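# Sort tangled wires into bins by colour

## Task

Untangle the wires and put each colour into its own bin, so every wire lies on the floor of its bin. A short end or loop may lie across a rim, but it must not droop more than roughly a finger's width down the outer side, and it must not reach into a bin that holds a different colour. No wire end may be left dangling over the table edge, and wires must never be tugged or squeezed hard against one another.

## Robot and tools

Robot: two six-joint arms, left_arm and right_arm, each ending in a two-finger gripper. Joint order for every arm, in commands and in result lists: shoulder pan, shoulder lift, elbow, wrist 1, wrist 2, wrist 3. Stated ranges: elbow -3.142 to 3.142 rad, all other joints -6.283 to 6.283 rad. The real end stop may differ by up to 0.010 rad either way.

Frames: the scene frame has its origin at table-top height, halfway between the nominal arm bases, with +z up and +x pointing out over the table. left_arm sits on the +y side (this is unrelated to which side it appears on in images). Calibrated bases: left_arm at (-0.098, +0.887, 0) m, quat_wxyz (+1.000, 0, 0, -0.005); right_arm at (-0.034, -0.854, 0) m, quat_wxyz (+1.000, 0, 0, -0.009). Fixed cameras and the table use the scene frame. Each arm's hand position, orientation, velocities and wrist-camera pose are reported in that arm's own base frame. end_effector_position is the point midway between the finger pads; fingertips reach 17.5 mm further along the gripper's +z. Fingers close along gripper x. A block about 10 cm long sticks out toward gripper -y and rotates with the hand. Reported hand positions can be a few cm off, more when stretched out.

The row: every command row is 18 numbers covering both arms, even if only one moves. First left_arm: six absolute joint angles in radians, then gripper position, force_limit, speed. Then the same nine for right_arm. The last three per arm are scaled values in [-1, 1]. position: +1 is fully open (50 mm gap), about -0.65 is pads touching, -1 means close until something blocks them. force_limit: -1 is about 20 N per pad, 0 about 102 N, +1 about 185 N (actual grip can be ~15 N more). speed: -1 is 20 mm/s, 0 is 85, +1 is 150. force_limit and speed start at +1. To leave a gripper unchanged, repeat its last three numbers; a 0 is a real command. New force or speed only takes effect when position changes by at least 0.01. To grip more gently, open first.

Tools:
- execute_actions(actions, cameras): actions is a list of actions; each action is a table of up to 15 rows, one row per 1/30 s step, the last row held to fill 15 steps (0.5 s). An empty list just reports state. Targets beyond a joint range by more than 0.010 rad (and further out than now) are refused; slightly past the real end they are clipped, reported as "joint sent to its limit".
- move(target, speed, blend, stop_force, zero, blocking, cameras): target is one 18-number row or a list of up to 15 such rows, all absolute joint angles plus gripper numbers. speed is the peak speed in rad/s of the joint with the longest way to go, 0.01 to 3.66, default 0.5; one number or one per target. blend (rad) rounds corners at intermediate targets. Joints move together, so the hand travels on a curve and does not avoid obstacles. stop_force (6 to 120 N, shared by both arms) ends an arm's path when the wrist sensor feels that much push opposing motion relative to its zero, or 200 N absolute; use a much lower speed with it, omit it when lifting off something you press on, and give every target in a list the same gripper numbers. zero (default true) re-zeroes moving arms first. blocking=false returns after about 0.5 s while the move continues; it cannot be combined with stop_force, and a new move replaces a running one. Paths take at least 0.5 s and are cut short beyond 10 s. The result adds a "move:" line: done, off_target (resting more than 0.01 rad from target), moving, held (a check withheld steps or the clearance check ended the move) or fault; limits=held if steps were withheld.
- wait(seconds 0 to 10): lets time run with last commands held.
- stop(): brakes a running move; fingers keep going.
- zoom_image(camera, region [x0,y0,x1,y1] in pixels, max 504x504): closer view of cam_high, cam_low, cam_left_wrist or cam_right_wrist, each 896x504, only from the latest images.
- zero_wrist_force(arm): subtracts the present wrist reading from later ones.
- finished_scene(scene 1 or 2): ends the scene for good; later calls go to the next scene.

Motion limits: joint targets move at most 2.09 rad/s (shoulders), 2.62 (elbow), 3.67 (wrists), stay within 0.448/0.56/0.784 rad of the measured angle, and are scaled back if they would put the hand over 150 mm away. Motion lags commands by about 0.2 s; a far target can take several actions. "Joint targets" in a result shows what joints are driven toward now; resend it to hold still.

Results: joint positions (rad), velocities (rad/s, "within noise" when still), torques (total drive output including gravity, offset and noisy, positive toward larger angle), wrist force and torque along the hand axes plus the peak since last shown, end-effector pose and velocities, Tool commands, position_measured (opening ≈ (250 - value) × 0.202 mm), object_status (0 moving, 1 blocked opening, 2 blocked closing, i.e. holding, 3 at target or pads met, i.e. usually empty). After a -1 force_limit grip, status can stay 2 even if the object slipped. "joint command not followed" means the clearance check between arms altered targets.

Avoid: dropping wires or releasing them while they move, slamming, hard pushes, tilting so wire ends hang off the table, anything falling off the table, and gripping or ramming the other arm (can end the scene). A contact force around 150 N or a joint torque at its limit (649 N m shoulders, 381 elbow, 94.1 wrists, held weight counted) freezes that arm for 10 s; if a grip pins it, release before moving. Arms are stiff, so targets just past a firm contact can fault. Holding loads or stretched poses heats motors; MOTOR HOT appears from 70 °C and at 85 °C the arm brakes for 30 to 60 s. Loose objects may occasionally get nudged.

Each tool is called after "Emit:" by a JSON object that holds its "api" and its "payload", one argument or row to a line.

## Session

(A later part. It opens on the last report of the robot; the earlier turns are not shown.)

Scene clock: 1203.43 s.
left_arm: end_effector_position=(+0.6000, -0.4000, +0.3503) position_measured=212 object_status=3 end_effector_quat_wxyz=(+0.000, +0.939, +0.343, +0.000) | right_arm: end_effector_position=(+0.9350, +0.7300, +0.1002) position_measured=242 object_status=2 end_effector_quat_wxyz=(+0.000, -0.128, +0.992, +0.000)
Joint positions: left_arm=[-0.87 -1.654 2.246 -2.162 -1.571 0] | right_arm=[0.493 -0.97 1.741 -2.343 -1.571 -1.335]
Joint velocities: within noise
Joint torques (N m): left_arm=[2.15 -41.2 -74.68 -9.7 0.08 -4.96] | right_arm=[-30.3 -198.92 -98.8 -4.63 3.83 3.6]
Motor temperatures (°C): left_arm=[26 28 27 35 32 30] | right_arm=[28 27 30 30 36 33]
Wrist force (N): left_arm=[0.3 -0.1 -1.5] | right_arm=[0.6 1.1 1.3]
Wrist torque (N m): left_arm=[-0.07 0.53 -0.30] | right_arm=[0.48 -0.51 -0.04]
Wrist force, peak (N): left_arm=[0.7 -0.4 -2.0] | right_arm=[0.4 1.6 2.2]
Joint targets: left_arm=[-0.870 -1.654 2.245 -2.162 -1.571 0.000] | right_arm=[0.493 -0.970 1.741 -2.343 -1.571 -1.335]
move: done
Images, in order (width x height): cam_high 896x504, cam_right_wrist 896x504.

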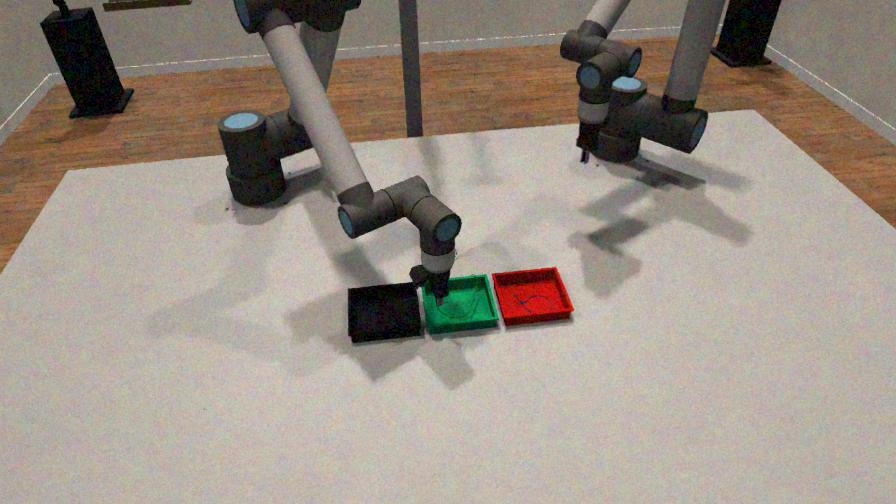

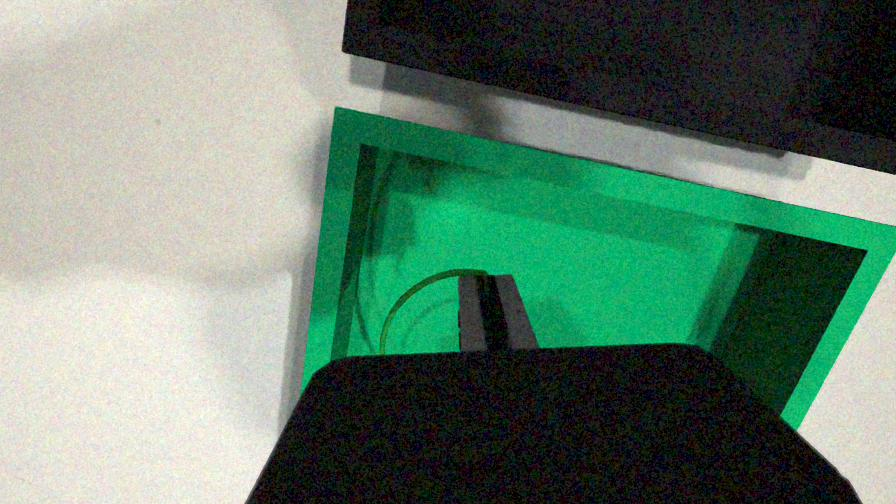

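Emit:
{"api": "move", "payload": {
  "target": [
    [-0.8705,-1.6542,2.2455,-2.1621,-1.5708,0,-0.4,-0.9,-1,0.4926,-0.9274,1.7558,-2.3992,-1.5708,-1.335,-1,-0.9,-1],
    [-0.8705,-1.6542,2.2455,-2.1621,-1.5708,0,-0.4,-0.9,-1,0.4926,-0.9044,1.7616,-2.4280,-1.5708,-1.335,-1,-0.9,-1]
  ],
  "speed": [0.03,0.015],
  "stop_force": 6,
  "cameras": ["cam_right_wrist","cam_high"]
}}

Emit:
{"api": "zoom_image", "payload": {
  "camera": "cam_high",
  "region": [400, 230, 520, 350]
}}

Scene clock: 1218.40 s.
left_arm: end_effector_position=(+0.6000, -0.4000, +0.3503) position_measured=212 object_status=3 end_effector_quat_wxyz=(+0.000, +0.939, +0.343, +0.000) | right_arm: end_effector_position=(+0.9351, +0.7300, +0.0242) position_measured=242 object_status=2 end_effector_quat_wxyz=(+0.000, -0.128, +0.992, +0.000)
Joint positions: left_arm=[-0.871 -1.654 2.246 -2.162 -1.571 0] | right_arm=[0.493 -0.904 1.762 -2.428 -1.571 -1.335]
Joint velocities: within noise
Joint torques (N m): left_arm=[-4.39 -40.37 -78.39 -11.88 0.62 -4.92] | right_arm=[-23.2 -207.15 -64.98 -13.73 4.15 5.27]
Motor temperatures (°C): left_arm=[26 28 27 35 32 30] | right_arm=[28 27 30 30 36 33]
Wrist force (N): left_arm=[0.4 0.1 -1.5] | right_arm=[1.3 0.6 0.1]
Wrist torque (N m): left_arm=[-0.02 0.52 -0.30] | right_arm=[0.39 -0.60 -0.03]
Wrist force, peak (N): left_arm=[0.5 -0.7 -2.1] | right_arm=[0.8 1.6 1.8]
Joint targets: left_arm=[-0.870 -1.654 2.245 -2.162 -1.571 0.000] | right_arm=[0.493 -0.904 1.762 -2.428 -1.571 -1.335]
move: done
Images, in order (width x height): cam_high 896x504, cam_right_wrist 896x504.

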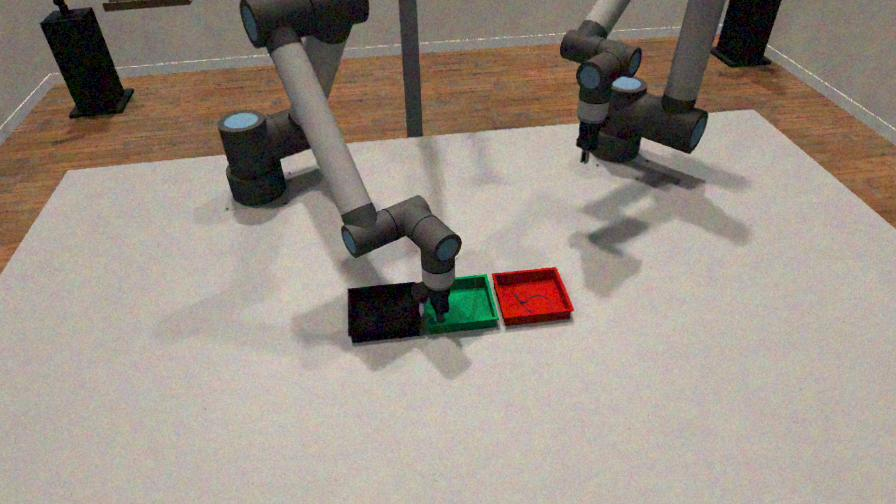

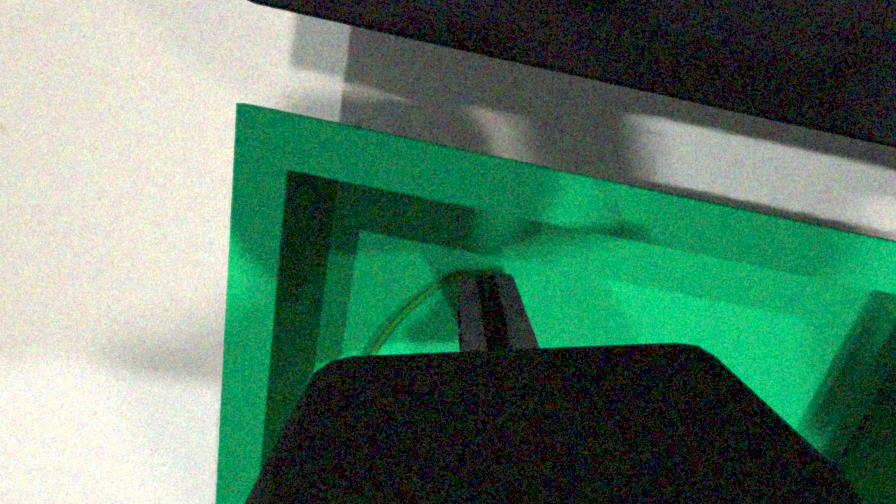

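Scaled by 4.200 from the camera's 896x504 image, which has a finer 1280x720 frame.

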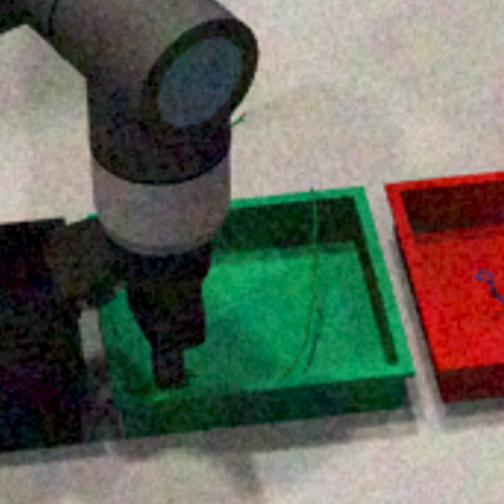

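Emit:
{"api": "move", "payload": {
  "target": [
    [-0.8705,-1.6542,2.2455,-2.1621,-1.5708,0,-0.4,-0.9,-1,0.4926,-0.9044,1.7616,-2.4280,-1.5708,-1.335,-0.4,-0.9,-1],
    [-0.8705,-1.6542,2.2455,-2.1621,-1.5708,0,-0.4,-0.9,-1,0.4926,-0.9274,1.7558,-2.3992,-1.5708,-1.335,-0.4,-0.9,-1],
    [-0.8705,-1.6542,2.2455,-2.1621,-1.5708,0,-0.4,-0.9,-1,0.4926,-1.0600,1.6800,-2.1908,-1.5708,-1.335,-0.4,-0.9,-1],
    [-0.8705,-1.6542,2.2455,-2.1621,-1.5708,0,-0.4,-0.9,-1,0.464,-1.6261,2.2202,-2.1649,-1.5708,0,-0.45,-0.9,-1]
  ],
  "speed": [0.02,0.02,0.12,0.5],
  "cameras": ["cam_right_wrist","cam_high"]
}}

Emit:
{"api": "zoom_image", "payload": {
  "camera": "cam_high",
  "region": [400, 230, 520, 350]
}}

Scene clock: 1236.87 s.
left_arm: end_effector_position=(+0.6000, -0.4000, +0.3503) position_measured=212 object_status=3 end_effector_quat_wxyz=(+0.000, +0.939, +0.343, +0.000) | right_arm: end_effector_position=(+0.5499, +0.4999, +0.3503) position_measured=220 object_status=3 end_effector_quat_wxyz=(+0.000, +0.526, +0.851, +0.000)
Joint positions: left_arm=[-0.871 -1.654 2.246 -2.162 -1.571 0] | right_arm=[0.464 -1.626 2.22 -2.165 -1.571 0]
Joint velocities: within noise
Joint torques (N m): left_arm=[2.54 -40.66 -77.49 -12.92 1.69 -4.25] | right_arm=[-26.76 -92.44 -81.08 -5.68 4.16 4.4]
Motor temperatures (°C): left_arm=[26 28 27 35 32 30] | right_arm=[28 27 30 30 36 33]
Wrist force (N): left_arm=[0.7 -0.2 -1.4] | right_arm=[0.6 1.1 1.8]
Wrist torque (N m): left_arm=[-0.08 0.47 -0.29] | right_arm=[0.49 -0.53 -0.01]
Wrist force, peak (N): left_arm=[0.6 -0.8 -2.0] | right_arm=[0.6 1.4 2.8]
Joint targets: left_arm=[-0.870 -1.654 2.245 -2.162 -1.571 0.000] | right_arm=[0.464 -1.626 2.220 -2.165 -1.571 0.000]
move: done
Images, in order (width x height): cam_high 896x504, cam_right_wrist 896x504.

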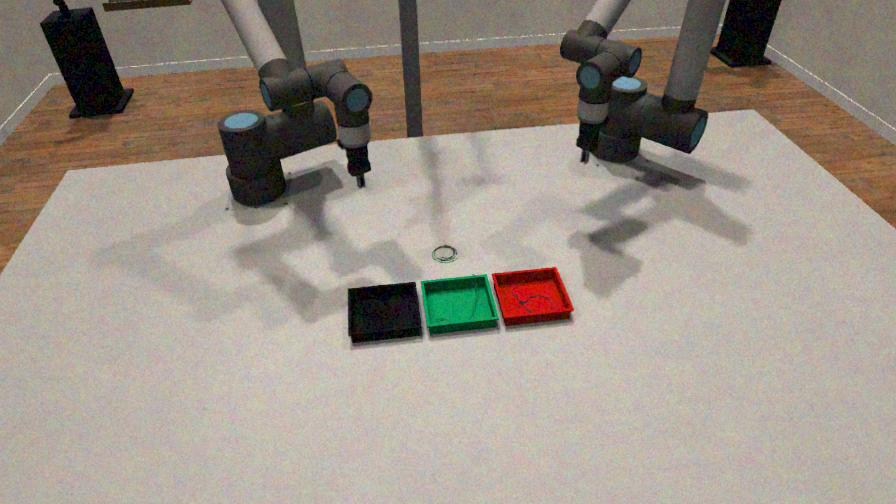

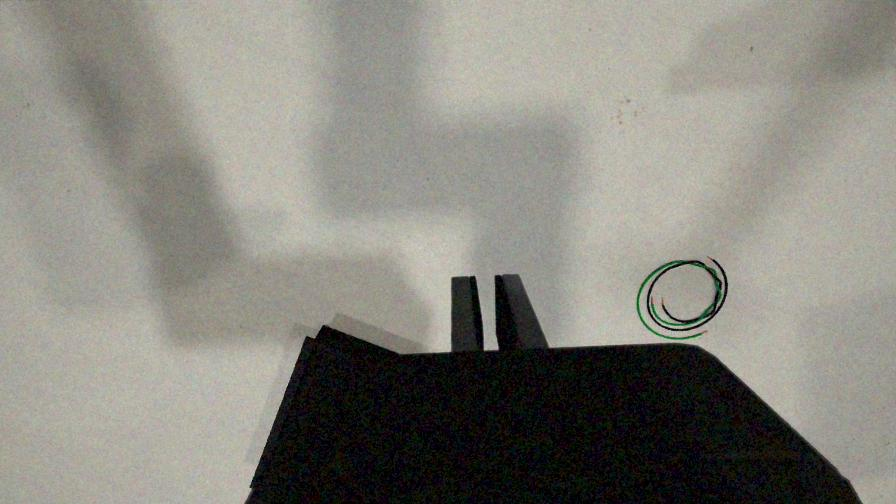

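Scaled by 4.200 from the camera's 896x504 image, which has a finer 1280x720 frame.

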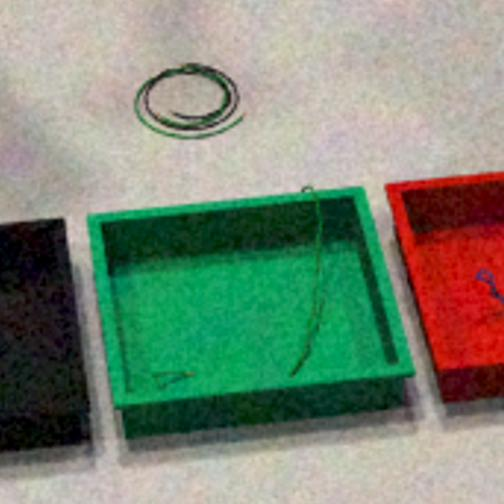

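Emit:
{"api": "move", "payload": {
  "target": [
    [-1.1176,-1.0773,1.7541,-2.2476,-1.5708,0,-0.4,-0.9,-1,0.464,-1.6261,2.2202,-2.1649,-1.5708,0,-0.45,-0.9,-1],
    [-1.1175,-0.9674,1.7181,-2.3215,-1.5708,0,-0.4,-0.9,-1,0.464,-1.6261,2.2202,-2.1649,-1.5708,0,-0.45,-0.9,-1]
  ],
  "speed": [0.3,0.1],
  "cameras": ["cam_left_wrist"]
}}

Emit:
{"api": "zoom_image", "payload": {
  "camera": "cam_left_wrist",
  "region": [290, 0, 610, 250]
}}

Scene clock: 1251.90 s.
left_arm: end_effector_position=(+0.6979, -0.9739, +0.1105) position_measured=212 object_status=3 end_effector_quat_wxyz=(+0.000, +0.974, +0.225, +0.000) | right_arm: end_effector_position=(+0.5499, +0.4999, +0.3503) position_measured=220 object_status=3 end_effector_quat_wxyz=(+0.000, +0.526, +0.851, +0.000)
Joint positions: left_arm=[-1.118 -0.968 1.718 -2.321 -1.571 0] | right_arm=[0.464 -1.626 2.22 -2.165 -1.571 0]
Joint velocities: within noise
Joint torques (N m): left_arm=[-19.32 -173.94 -102.37 -12.97 0.82 -2.79] | right_arm=[-16.49 -77.5 -106.14 -12.96 4.44 4.79]
Motor temperatures (°C): left_arm=[26 28 27 35 32 30] | right_arm=[28 27 30 30 36 33]
Wrist force (N): left_arm=[0.7 -0.5 -1.2] | right_arm=[0.8 1.2 1.8]
Wrist torque (N m): left_arm=[-0.09 0.43 -0.34] | right_arm=[0.49 -0.57 -0.01]
Wrist force, peak (N): left_arm=[1.6 -3.4 -1.6] | right_arm=[1.4 1.8 2.0]
Joint targets: left_arm=[-1.117 -0.967 1.718 -2.321 -1.571 0.000] | right_arm=[0.464 -1.626 2.220 -2.165 -1.571 0.000]
move: done
Images, in order (width x height): cam_left_wrist 896x504.

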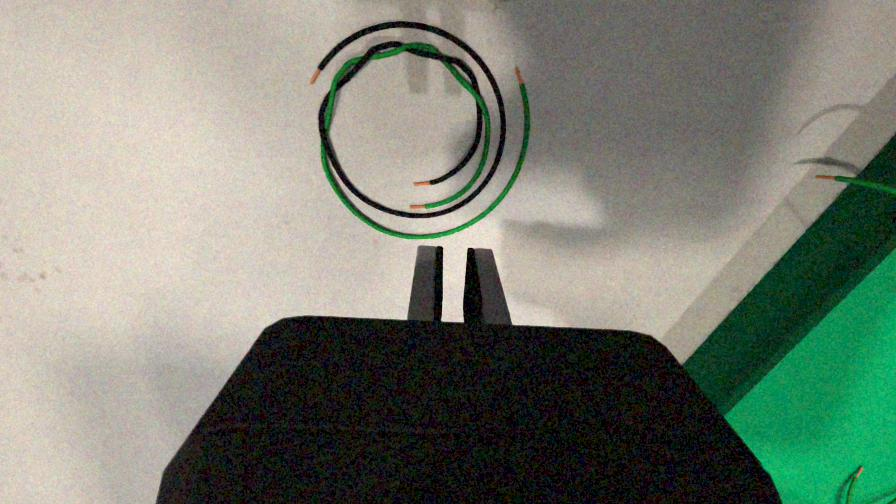

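Scaled by 1.575 from the camera's 896x504 image, which has a finer 1280x720 frame.

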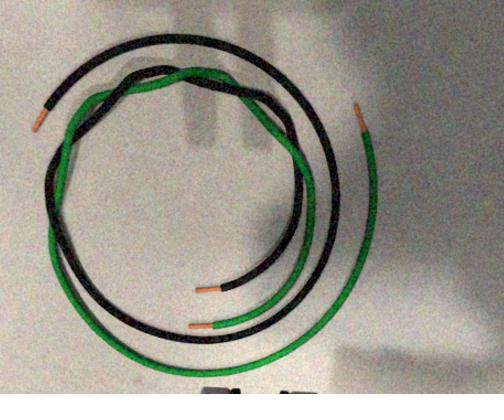

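Emit:
{"api": "move", "payload": {
  "target": [
    [-1.1176,-1.0773,1.7541,-2.2476,-1.5708,0,-0.4,-0.9,-1,0.464,-1.6261,2.2202,-2.1649,-1.5708,0,-0.45,-0.9,-1],
    [-0.8705,-1.6542,2.2455,-2.1621,-1.5708,0,-0.4,-0.9,-1,0.7308,-1.30,1.95,-2.2208,-1.5708,-1.2942,-0.45,-0.9,-1],
    [-0.8705,-1.6542,2.2455,-2.1621,-1.5708,0,-0.4,-0.9,-1,0.7308,-1.0944,1.9358,-2.4122,-1.5708,-1.2942,-0.45,-0.9,-1]
  ],
  "speed": [0.2,0.4,0.1],
  "cameras": ["cam_right_wrist"]
}}

Scene clock: 1284.73 s.
left_arm: end_effector_position=(+0.5999, -0.4000, +0.3503) position_measured=212 object_status=3 end_effector_quat_wxyz=(+0.000, +0.939, +0.343, +0.000) | right_arm: end_effector_position=(+0.6404, +0.8439, +0.1205) position_measured=220 object_status=3 end_effector_quat_wxyz=(+0.000, -0.225, +0.974, +0.000)
Joint positions: left_arm=[-0.87 -1.654 2.246 -2.162 -1.571 0] | right_arm=[0.731 -1.095 1.936 -2.412 -1.571 -1.294]
Joint velocities: within noise
Joint torques (N m): left_arm=[27.35 -91.42 -80.81 -5.21 1.69 -3.45] | right_arm=[25.47 -170.98 -98.73 -14.32 3.67 -6.93]
Motor temperatures (°C): left_arm=[26 28 27 35 32 30] | right_arm=[28 27 30 30 36 33]
Wrist force (N): left_arm=[0.4 0.1 -1.6] | right_arm=[0.6 1.6 1.2]
Wrist torque (N m): left_arm=[-0.03 0.52 -0.30] | right_arm=[0.57 -0.54 -0.03]
Wrist force, peak (N): left_arm=[0.2 -0.8 -4.2] | right_arm=[0.5 1.3 2.8]
Joint targets: left_arm=[-0.870 -1.654 2.245 -2.162 -1.571 0.000] | right_arm=[0.731 -1.094 1.936 -2.412 -1.571 -1.294]
move: done
Images, in order (width x height): cam_right_wrist 896x504.

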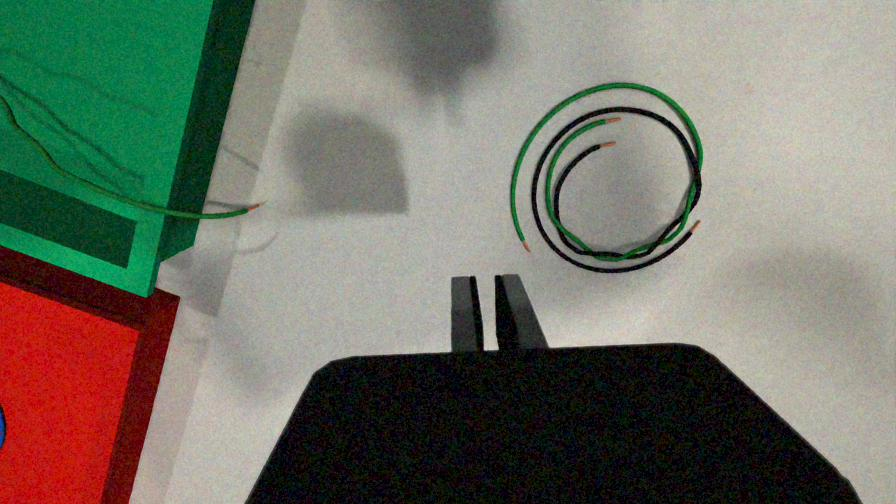

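Emit:
{"api": "move", "payload": {
  "target": [-0.8705,-1.6542,2.2455,-2.1621,-1.5708,0,-0.4,-0.9,-1,0.7276,-1.0434,1.9922,-2.5196,-1.5708,-1.2974,-0.48,-0.9,-1],
  "speed": 0.06,
  "cameras": ["cam_right_wrist"]
}}

Emit:
{"api": "zoom_image", "payload": {
  "camera": "cam_right_wrist",
  "region": [400, 160, 640, 350]
}}

Scene clock: 1305.20 s.
left_arm: end_effector_position=(+0.6000, -0.4000, +0.3503) position_measured=212 object_status=3 end_effector_quat_wxyz=(+0.000, +0.939, +0.343, +0.000) | right_arm: end_effector_position=(+0.6264, +0.8270, +0.0504) position_measured=225 object_status=3 end_effector_quat_wxyz=(+0.000, -0.225, +0.974, +0.000) end_effector_velocity=(-0.001, +0.001, -0.002) end_effector_angular_velocity=(+0.002, -0.001, +0.002)
Joint positions: left_arm=[-0.87 -1.654 2.245 -2.162 -1.571 0] | right_arm=[0.728 -1.044 1.992 -2.519 -1.571 -1.297]
Joint velocities: left_arm=[within noise] | right_arm=[0.002 0.001 0.001 -0.005 0.001 0]
Joint torques (N m): left_arm=[17.74 -87.51 -97.62 -12.9 1.55 -2.41] | right_arm=[-28.54 -173.01 -50.56 -13.54 4.39 -7.28]
Motor temperatures (°C): left_arm=[26 28 27 35 32 30] | right_arm=[28 27 30 30 36 33]
Wrist force (N): left_arm=[0.2 -0.8 -1.6] | right_arm=[0.7 0.9 1.7]
Wrist torque (N m): left_arm=[-0.19 0.55 -0.29] | right_arm=[0.44 -0.55 -0.03]
Wrist force, peak (N): left_arm=[0.5 0.0 -2.2] | right_arm=[0.9 1.3 2.3]
Joint targets: left_arm=[-0.870 -1.654 2.245 -2.162 -1.571 0.000] | right_arm=[0.728 -1.043 1.992 -2.520 -1.571 -1.297]
move: done
Images, in order (width x height): cam_right_wrist 896x504.

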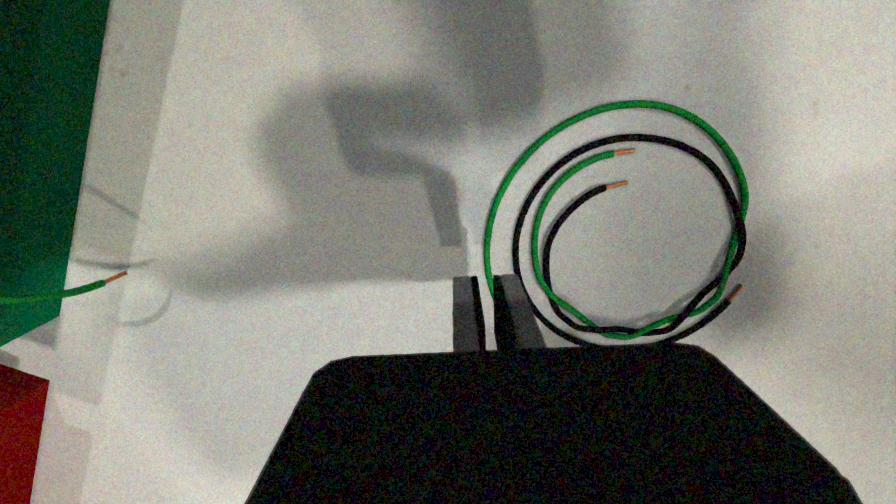

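Scaled by 2.100 from the camera's 896x504 image, which has a finer 1280x720 frame.

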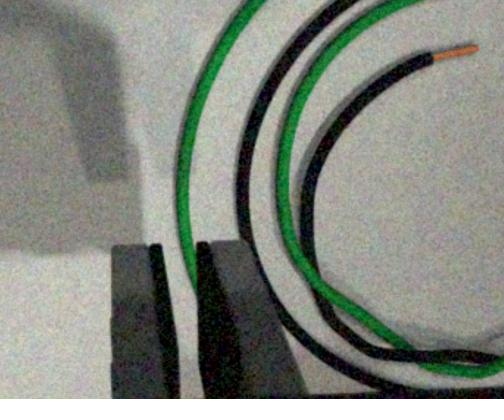

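Emit:
{"api": "move", "payload": {
  "target": [
    [-0.8705,-1.6542,2.2455,-2.1621,-1.5708,0,-0.4,-0.9,-1,0.7225,-1.0240,2.0051,-2.5519,-1.5708,-1.3025,-0.48,-0.9,-1]
  ],
  "speed": 0.03,
  "stop_force": 6,
  "cameras": ["cam_right_wrist"]
}}

Emit:
{"api": "zoom_image", "payload": {
  "camera": "cam_right_wrist",
  "region": [400, 160, 640, 350]
}}

Scene clock: 1325.23 s.
left_arm: end_effector_position=(+0.6000, -0.4000, +0.3503) position_measured=212 object_status=3 end_effector_quat_wxyz=(+0.000, +0.939, +0.343, +0.000) | right_arm: end_effector_position=(+0.6268, +0.8205, +0.0282) position_measured=225 object_status=3 end_effector_quat_wxyz=(+0.000, -0.225, +0.974, +0.000)
Joint positions: left_arm=[-0.87 -1.654 2.245 -2.162 -1.571 0] | right_arm=[0.722 -1.024 2.005 -2.552 -1.571 -1.303]
Joint velocities: within noise
Joint torques (N m): left_arm=[17.7 -79.04 -94.02 -12.23 2.04 -2.84] | right_arm=[-30.59 -175.34 -51.37 -13.54 4.15 -7.1]
Motor temperatures (°C): left_arm=[26 28 27 35 32 30] | right_arm=[28 27 30 30 36 33]
Wrist force (N): left_arm=[0.2 -0.4 -1.5] | right_arm=[0.3 1.1 1.5]
Wrist torque (N m): left_arm=[-0.11 0.55 -0.30] | right_arm=[0.47 -0.48 -0.05]
Wrist force, peak (N): left_arm=[0.4 -0.3 -2.1] | right_arm=[0.6 1.8 2.0]
Joint targets: left_arm=[-0.870 -1.654 2.245 -2.162 -1.571 0.000] | right_arm=[0.723 -1.024 2.005 -2.552 -1.571 -1.302]
move: done
Images, in order (width x height): cam_right_wrist 896x504.

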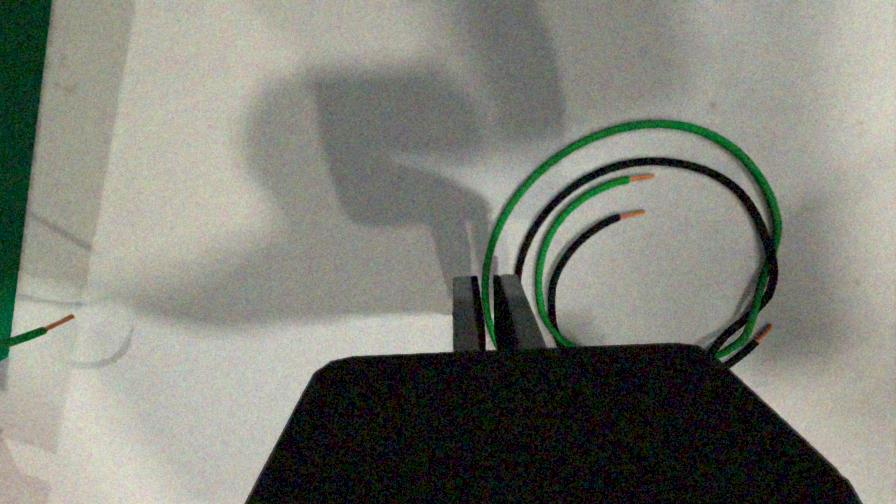

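Scaled by 2.100 from the camera's 896x504 image, which has a finer 1280x720 frame.

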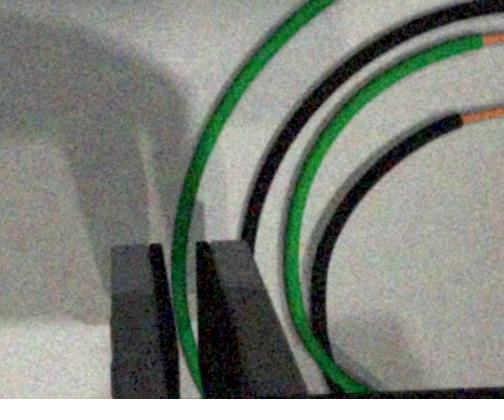

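Emit:
{"api": "move", "payload": {
  "target": [
    [-0.8705,-1.6542,2.2455,-2.1621,-1.5708,0,-0.4,-0.9,-1,0.7225,-1.0128,2.0075,-2.5655,-1.5708,-1.3025,-0.48,-0.9,-1]
  ],
  "speed": 0.012,
  "stop_force": 6,
  "cameras": ["cam_right_wrist"]
}}

Emit:
{"api": "zoom_image", "payload": {
  "camera": "cam_right_wrist",
  "region": [400, 160, 640, 350]
}}

Scene clock: 1346.67 s.
left_arm: end_effector_position=(+0.6000, -0.4000, +0.3503) position_measured=212 object_status=3 end_effector_quat_wxyz=(+0.000, +0.939, +0.343, +0.000) | right_arm: end_effector_position=(+0.6267, +0.8204, +0.0177) position_measured=225 object_status=3 end_effector_quat_wxyz=(+0.000, -0.225, +0.974, +0.000)
Joint positions: left_arm=[-0.87 -1.654 2.245 -2.162 -1.571 0] | right_arm=[0.722 -1.013 2.008 -2.566 -1.571 -1.303]
Joint velocities: within noise
Joint torques (N m): left_arm=[11.89 -74.79 -91.05 -10.86 2.14 -2.26] | right_arm=[-25.46 -176.09 -54.87 -13.18 3.28 -6.51]
Motor temperatures (°C): left_arm=[26 28 27 35 32 30] | right_arm=[28 27 30 30 36 33]
Wrist force (N): left_arm=[0.4 -0.1 -1.4] | right_arm=[0.7 1.6 1.9]
Wrist torque (N m): left_arm=[-0.05 0.51 -0.30] | right_arm=[0.56 -0.54 -0.06]
Wrist force, peak (N): left_arm=[0.5 -0.3 -2.1] | right_arm=[1.0 1.7 1.9]
Joint targets: left_arm=[-0.870 -1.654 2.245 -2.162 -1.571 0.000] | right_arm=[0.723 -1.013 2.007 -2.565 -1.571 -1.302]
move: done
Images, in order (width x height): cam_right_wrist 896x504.

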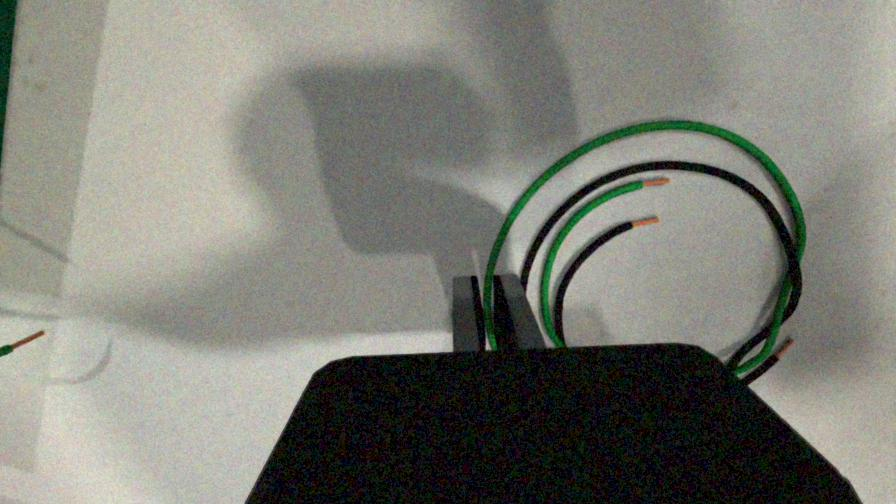

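Scaled by 2.100 from the camera's 896x504 image, which has a finer 1280x720 frame.

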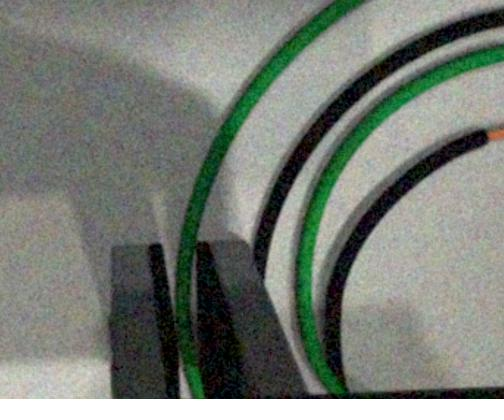

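Emit:
{"api": "move", "payload": {
  "target": [
    [-0.8705,-1.6542,2.2455,-2.1621,-1.5708,0,-0.4,-0.9,-1,0.7225,-1.0124,2.0076,-2.5660,-1.5708,-1.3025,-0.48,-0.9,-1]
  ],
  "speed": 0.01,
  "stop_force": 6,
  "cameras": []
}}

Emit:
{"api": "move", "payload": {
  "target": [
    [-0.8705,-1.6542,2.2455,-2.1621,-1.5708,0,-0.4,-0.9,-1,0.7225,-1.0124,2.0076,-2.5660,-1.5708,-1.3025,-1,-0.9,-1]
  ],
  "speed": 0.01,
  "cameras": ["cam_right_wrist"]
}}

Scene clock: 1355.53 s.
left_arm: end_effector_position=(+0.6000, -0.4000, +0.3503) position_measured=212 object_status=3 end_effector_quat_wxyz=(+0.000, +0.939, +0.343, +0.000) | right_arm: end_effector_position=(+0.6268, +0.8205, +0.0173) position_measured=225 object_status=3 end_effector_quat_wxyz=(+0.000, -0.225, +0.974, +0.000)
Joint positions: left_arm=[-0.87 -1.654 2.245 -2.162 -1.571 0] | right_arm=[0.722 -1.012 2.008 -2.566 -1.571 -1.303]
Joint velocities: within noise
Joint torques (N m): left_arm=[13.61 -72.77 -86.03 -9.98 2.06 -2.17] | right_arm=[-18.93 -174.36 -58.44 -13.29 3.33 -5.86]
Motor temperatures (°C): left_arm=[26 28 27 35 32 30] | right_arm=[28 27 30 30 36 33]
Wrist force (N): left_arm=[0.6 -0.3 -1.7] | right_arm=[0.4 1.3 1.3]
Wrist torque (N m): left_arm=[-0.10 0.48 -0.30] | right_arm=[0.53 -0.49 -0.06]
Wrist force, peak (N): left_arm=[0.2 -0.8 -2.0] | right_arm=[0.5 1.7 2.1]
Joint targets: left_arm=[-0.870 -1.654 2.245 -2.162 -1.571 0.000] | right_arm=[0.723 -1.012 2.008 -2.566 -1.571 -1.302]
move: done
No camera images: "cameras" was empty.

Scene clock: 1356.03 s.
left_arm: end_effector_position=(+0.6000, -0.4000, +0.3503) position_measured=212 object_status=3 end_effector_quat_wxyz=(+0.000, +0.939, +0.343, +0.000) | right_arm: end_effector_position=(+0.6268, +0.8204, +0.0173) position_measured=242 object_status=2 end_effector_quat_wxyz=(+0.000, -0.225, +0.974, +0.000)
Joint positions: left_arm=[-0.87 -1.654 2.245 -2.162 -1.571 0] | right_arm=[0.722 -1.012 2.008 -2.566 -1.571 -1.303]
Joint velocities: within noise
Joint torques (N m): left_arm=[11.23 -71.64 -87.66 -9.84 1.79 -1.64] | right_arm=[-19.28 -171.24 -49.11 -12.99 3.97 -6.47]
Motor temperatures (°C): left_arm=[26 28 27 35 32 30] | right_arm=[28 27 30 30 36 33]
Wrist force (N): left_arm=[0.9 0.0 -1.6] | right_arm=[-0.4 1.1 -3.9]
Wrist torque (N m): left_arm=[-0.05 0.42 -0.30] | right_arm=[0.48 -0.47 -0.06]
Wrist force, peak (N): left_arm=[0.7 -0.4 -1.6] | right_arm=[-0.4 1.1 -3.9]
Joint targets: left_arm=[-0.870 -1.654 2.245 -2.162 -1.571 0.000] | right_arm=[0.723 -1.012 2.008 -2.566 -1.571 -1.302]
move: done
Images, in order (width x height): cam_right_wrist 896x504.

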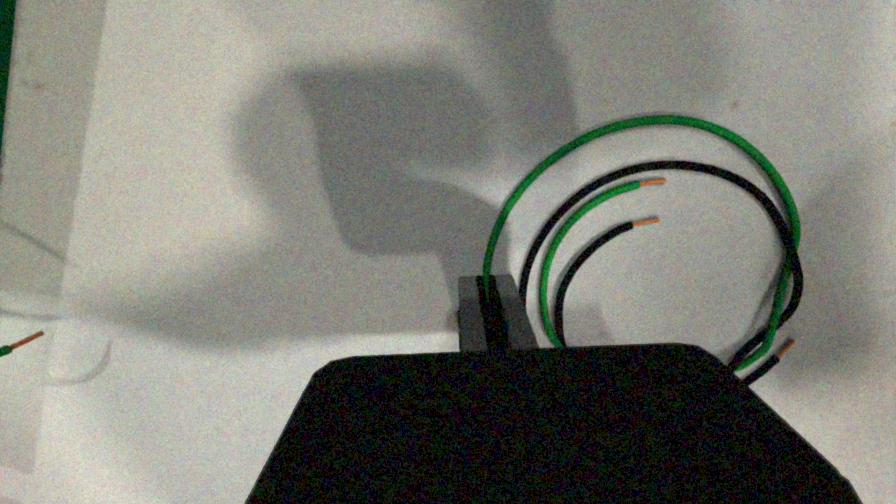

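Emit:
{"api": "move", "payload": {
  "target": [
    [-0.8705,-1.6542,2.2455,-2.1621,-1.5708,0,-0.4,-0.9,-1,0.7225,-1.0240,2.0051,-2.5519,-1.5708,-1.3025,-1,-0.9,-1],
    [-0.8705,-1.6542,2.2455,-2.1621,-1.5708,0,-0.4,-0.9,-1,0.6323,-1.0507,2.0566,-2.5767,-1.5708,-1.3927,-1,-0.9,-1]
  ],
  "speed": [0.02,0.03],
  "stop_force": 6,
  "cameras": ["cam_right_wrist"]
}}

Scene clock: 1373.60 s.
left_arm: end_effector_position=(+0.6000, -0.4000, +0.3503) position_measured=212 object_status=3 end_effector_quat_wxyz=(+0.000, +0.939, +0.343, +0.000) | right_arm: end_effector_position=(+0.6267, +0.8204, +0.0174) position_measured=242 object_status=2 end_effector_quat_wxyz=(+0.000, -0.225, +0.974, +0.000)
Joint positions: left_arm=[-0.87 -1.654 2.245 -2.162 -1.571 0] | right_arm=[0.722 -1.013 2.008 -2.566 -1.571 -1.303]
Joint velocities: within noise
Joint torques (N m): left_arm=[7.89 -64.02 -80.37 -9.36 1.94 -2.34] | right_arm=[-20.79 -174.13 -58.14 -13.89 4.87 -6.56]
Motor temperatures (°C): left_arm=[26 28 27 35 32 30] | right_arm=[28 27 30 30 36 33]
Wrist force (N): left_arm=[0.4 -0.4 -1.1] | right_arm=[0.6 1.3 2.1]
Wrist torque (N m): left_arm=[-0.12 0.52 -0.29] | right_arm=[0.50 -0.52 -0.05]
Wrist force, peak (N): left_arm=[0.4 -0.6 -1.9] | right_arm=[-1.7 2.0 -5.6]
Joint targets: left_arm=[-0.870 -1.654 2.245 -2.162 -1.571 0.000] | right_arm=[0.722 -1.013 2.008 -2.566 -1.571 -1.303]
move: contact (right_arm); path passed 0 of 2 targets; right_arm: the shoulder pan is farthest, 0.090 rad from its target
Images, in order (width x height): cam_right_wrist 896x504.

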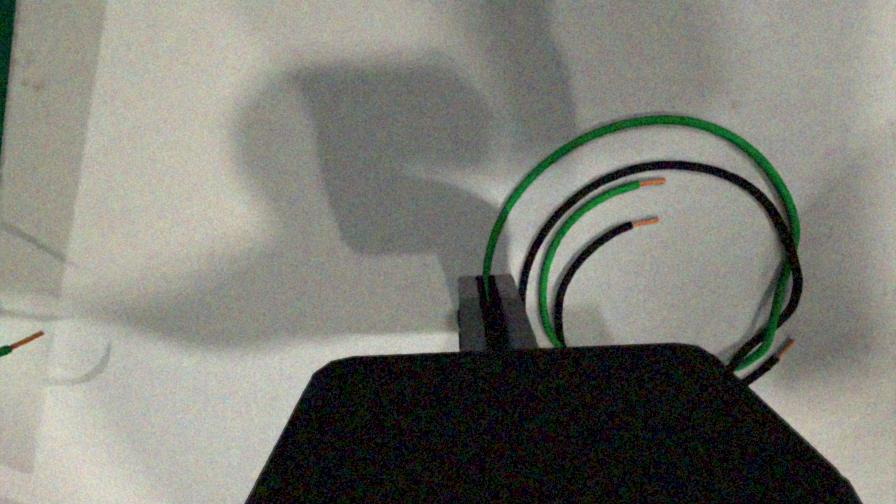

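Emit:
{"api": "move", "payload": {
  "target": [
    [-0.8705,-1.6542,2.2455,-2.1621,-1.5708,0,-0.4,-0.9,-1,0.7225,-1.0240,2.0051,-2.5519,-1.5708,-1.3025,-1,-0.9,-1],
    [-0.8705,-1.6542,2.2455,-2.1621,-1.5708,0,-0.4,-0.9,-1,0.6323,-1.0507,2.0566,-2.5767,-1.5708,-1.3927,-1,-0.9,-1]
  ],
  "speed": [0.02,0.03],
  "stop_force": 6,
  "cameras": ["cam_right_wrist"]
}}

Scene clock: 1386.73 s.
left_arm: end_effector_position=(+0.6000, -0.4000, +0.3503) position_measured=212 object_status=3 end_effector_quat_wxyz=(+0.000, +0.939, +0.343, +0.000) | right_arm: end_effector_position=(+0.6699, +0.7400, +0.0300) position_measured=242 object_status=2 end_effector_quat_wxyz=(+0.000, -0.225, +0.974, +0.000)
Joint positions: left_arm=[-0.87 -1.654 2.245 -2.162 -1.571 0] | right_arm=[0.632 -1.051 2.057 -2.577 -1.571 -1.393]
Joint velocities: within noise
Joint torques (N m): left_arm=[3.25 -60.1 -73.4 -7.71 2.3 -1.17] | right_arm=[-27.56 -196.04 -53.62 -13.16 3.92 -7.17]
Motor temperatures (°C): left_arm=[26 28 27 35 32 30] | right_arm=[28 27 30 30 36 33]
Wrist force (N): left_arm=[0.3 -0.2 -1.2] | right_arm=[0.6 1.4 1.3]
Wrist torque (N m): left_arm=[-0.08 0.53 -0.30] | right_arm=[0.53 -0.56 -0.05]
Wrist force, peak (N): left_arm=[0.8 0.0 -1.9] | right_arm=[0.5 2.1 1.9]
Joint targets: left_arm=[-0.870 -1.654 2.245 -2.162 -1.571 0.000] | right_arm=[0.632 -1.051 2.057 -2.577 -1.571 -1.393]
move: done
Images, in order (width x height): cam_right_wrist 896x504.

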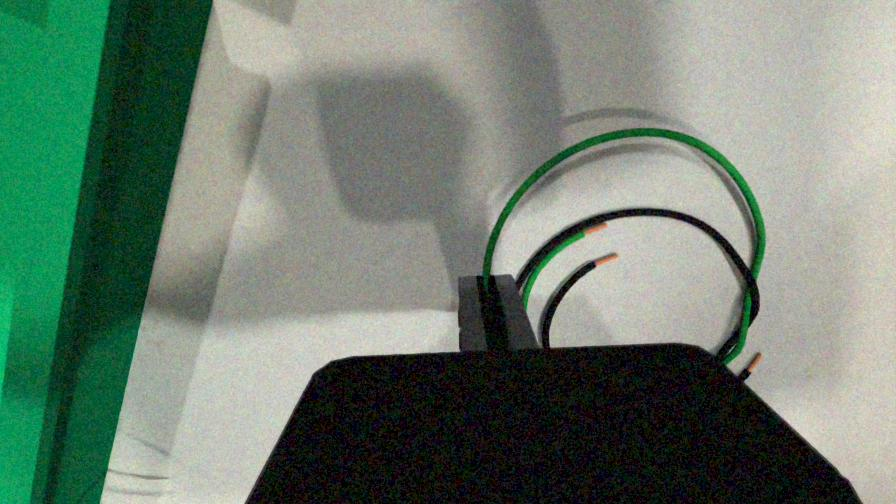

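Emit:
{"api": "move", "payload": {
  "target": [
    [-0.8705,-1.6542,2.2455,-2.1621,-1.5708,0,-0.4,-0.9,-1,0.6323,-1.0335,2.2425,-3.1798,-1.5708,-1.3927,-1,-0.9,-1],
    [-1.1383,-1.1416,1.6918,-2.1210,-1.5708,0.43,-0.4,-0.9,-1,0.6323,-1.0335,2.2425,-3.1798,-1.5708,-1.3927,-1,-0.9,-1]
  ],
  "speed": [0.12,0.2],
  "cameras": ["cam_left_wrist","cam_right_wrist"]
}}

Emit:
{"api": "zoom_image", "payload": {
  "camera": "cam_left_wrist",
  "region": [400, 120, 640, 320]
}}

Scene clock: 1424.97 s.
left_arm: end_effector_position=(+0.6600, -0.9497, +0.3004) position_measured=212 object_status=3 end_effector_quat_wxyz=(+0.000, +1.000, +0.001, +0.000) | right_arm: end_effector_position=(+0.6699, +0.7400, +0.0453) position_measured=242 object_status=2 end_effector_quat_wxyz=(+0.183, -0.221, +0.955, +0.078)
Joint positions: left_arm=[-1.138 -1.142 1.692 -2.121 -1.571 0.43] | right_arm=[0.632 -1.033 2.243 -3.18 -1.571 -1.393]
Joint velocities: within noise
Joint torques (N m): left_arm=[-30.23 -143.15 -106.32 -2.65 1.98 5.2] | right_arm=[-15.18 -157.84 -55.51 -14.2 3.6 -7.71]
Motor temperatures (°C): left_arm=[26 28 27 35 32 30] | right_arm=[28 27 30 30 36 33]
Wrist force (N): left_arm=[0.6 -0.5 -1.2] | right_arm=[0.1 2.2 0.9]
Wrist torque (N m): left_arm=[-0.13 0.48 -0.37] | right_arm=[0.63 -0.44 -0.10]
Wrist force, peak (N): left_arm=[1.7 -3.1 -0.7] | right_arm=[0.5 2.6 1.8]
Joint targets: left_arm=[-1.138 -1.142 1.692 -2.121 -1.571 0.430] | right_arm=[0.632 -1.034 2.243 -3.180 -1.571 -1.393]
move: done
Images, in order (width x height): cam_left_wrist 896x504, cam_right_wrist 896x504.

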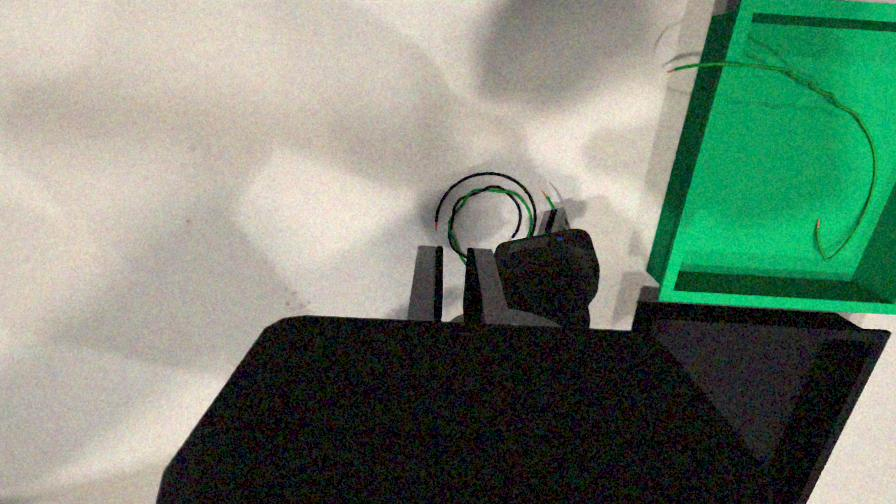

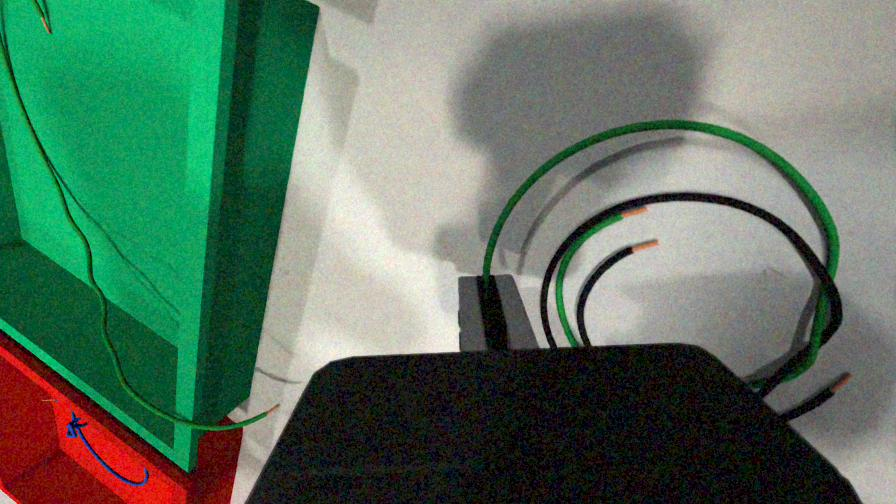

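Scaled by 2.100 from the camera's 896x504 image, which has a finer 1280x720 frame.

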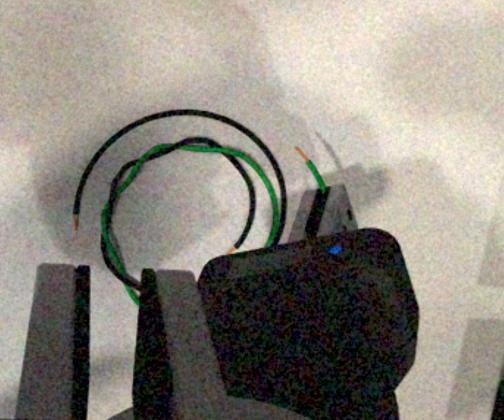

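Emit:
{"api": "move", "payload": {
  "target": [
    [-1.1725,-1.1000,1.8200,-2.6908,-1.5708,0.2,-0.42,-0.9,-1,0.6323,-1.0335,2.2425,-3.1798,-1.5708,-1.3927,-1,-0.9,-1],
    [-1.1725,-0.9329,1.9210,-2.9589,-1.5708,0.2,-0.42,-0.9,-1,0.6323,-1.0335,2.2425,-3.1798,-1.5708,-1.3927,-1,-0.9,-1]
  ],
  "speed": [0.15,0.08],
  "cameras": ["cam_left_wrist","cam_right_wrist"]
}}

Emit:
{"api": "zoom_image", "payload": {
  "camera": "cam_left_wrist",
  "region": [340, 140, 640, 330]
}}

Scene clock: 1460.47 s.
left_arm: end_effector_position=(+0.6619, -0.9861, +0.2848) position_measured=215 object_status=3 end_effector_quat_wxyz=(+0.061, +0.997, +0.033, +0.025) | right_arm: end_effector_position=(+0.6700, +0.7400, +0.0453) position_measured=242 object_status=2 end_effector_quat_wxyz=(+0.183, -0.221, +0.955, +0.078)
Joint positions: left_arm=[-1.15 -1.128 1.734 -2.308 -1.571 0.354] | right_arm=[0.632 -1.033 2.242 -3.18 -1.571 -1.393]
Joint velocities: within noise
Joint torques (N m): left_arm=[28.53 -210.41 -110.45 -2.04 2.76 5.06] | right_arm=[-15.28 -173.36 -60.07 -11.12 3.94 -5.97]
Motor temperatures (°C): left_arm=[26 28 27 35 32 30] | right_arm=[28 27 30 30 36 33]
Wrist force (N): left_arm=[0.7 -0.5 -1.3] | right_arm=[0.4 1.6 0.8]
Wrist torque (N m): left_arm=[-0.12 0.50 -0.28] | right_arm=[0.53 -0.49 -0.10]
Wrist force, peak (N): left_arm=[1.0 -1.0 -1.6] | right_arm=[1.1 2.6 1.0]
Joint targets: left_arm=[-1.150 -1.128 1.734 -2.308 -1.571 0.355] | right_arm=[0.632 -1.034 2.243 -3.180 -1.571 -1.393]
move: held (left_arm; a check stopped the path); path passed 0 of 2 targets; limits=held; left_arm: the wrist 1 is farthest, 0.651 rad from its target
joint command not followed: on one or more control steps a check withheld the commanded joint targets of the left arm, and it was not sent them on those steps.
cause: the commanded joint targets, or the way to them, would bring a part of the robot too close to another arm (this arm's gripper and the right arm's gripper).
Images, in order (width x height): cam_left_wrist 896x504, cam_right_wrist 896x504.

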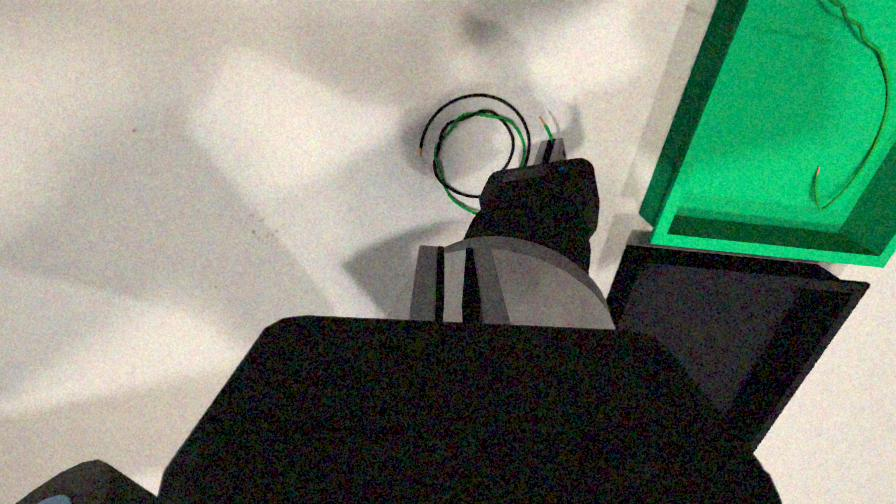

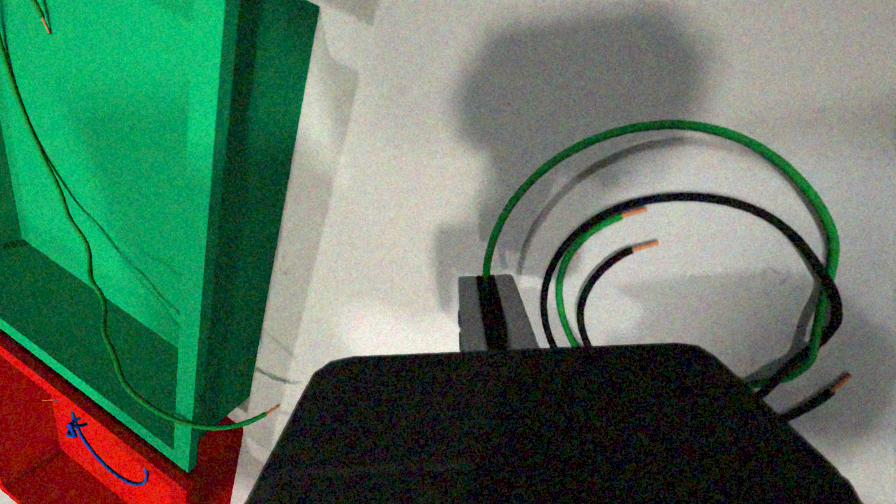

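Scaled by 1.680 from the camera's 896x504 image, which has a finer 1280x720 frame.

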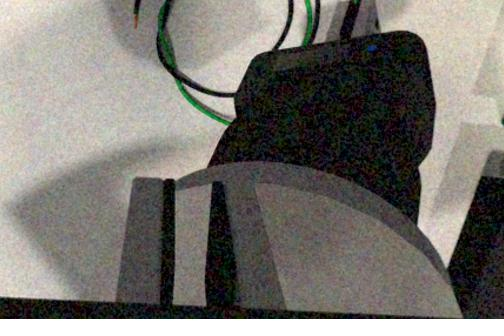

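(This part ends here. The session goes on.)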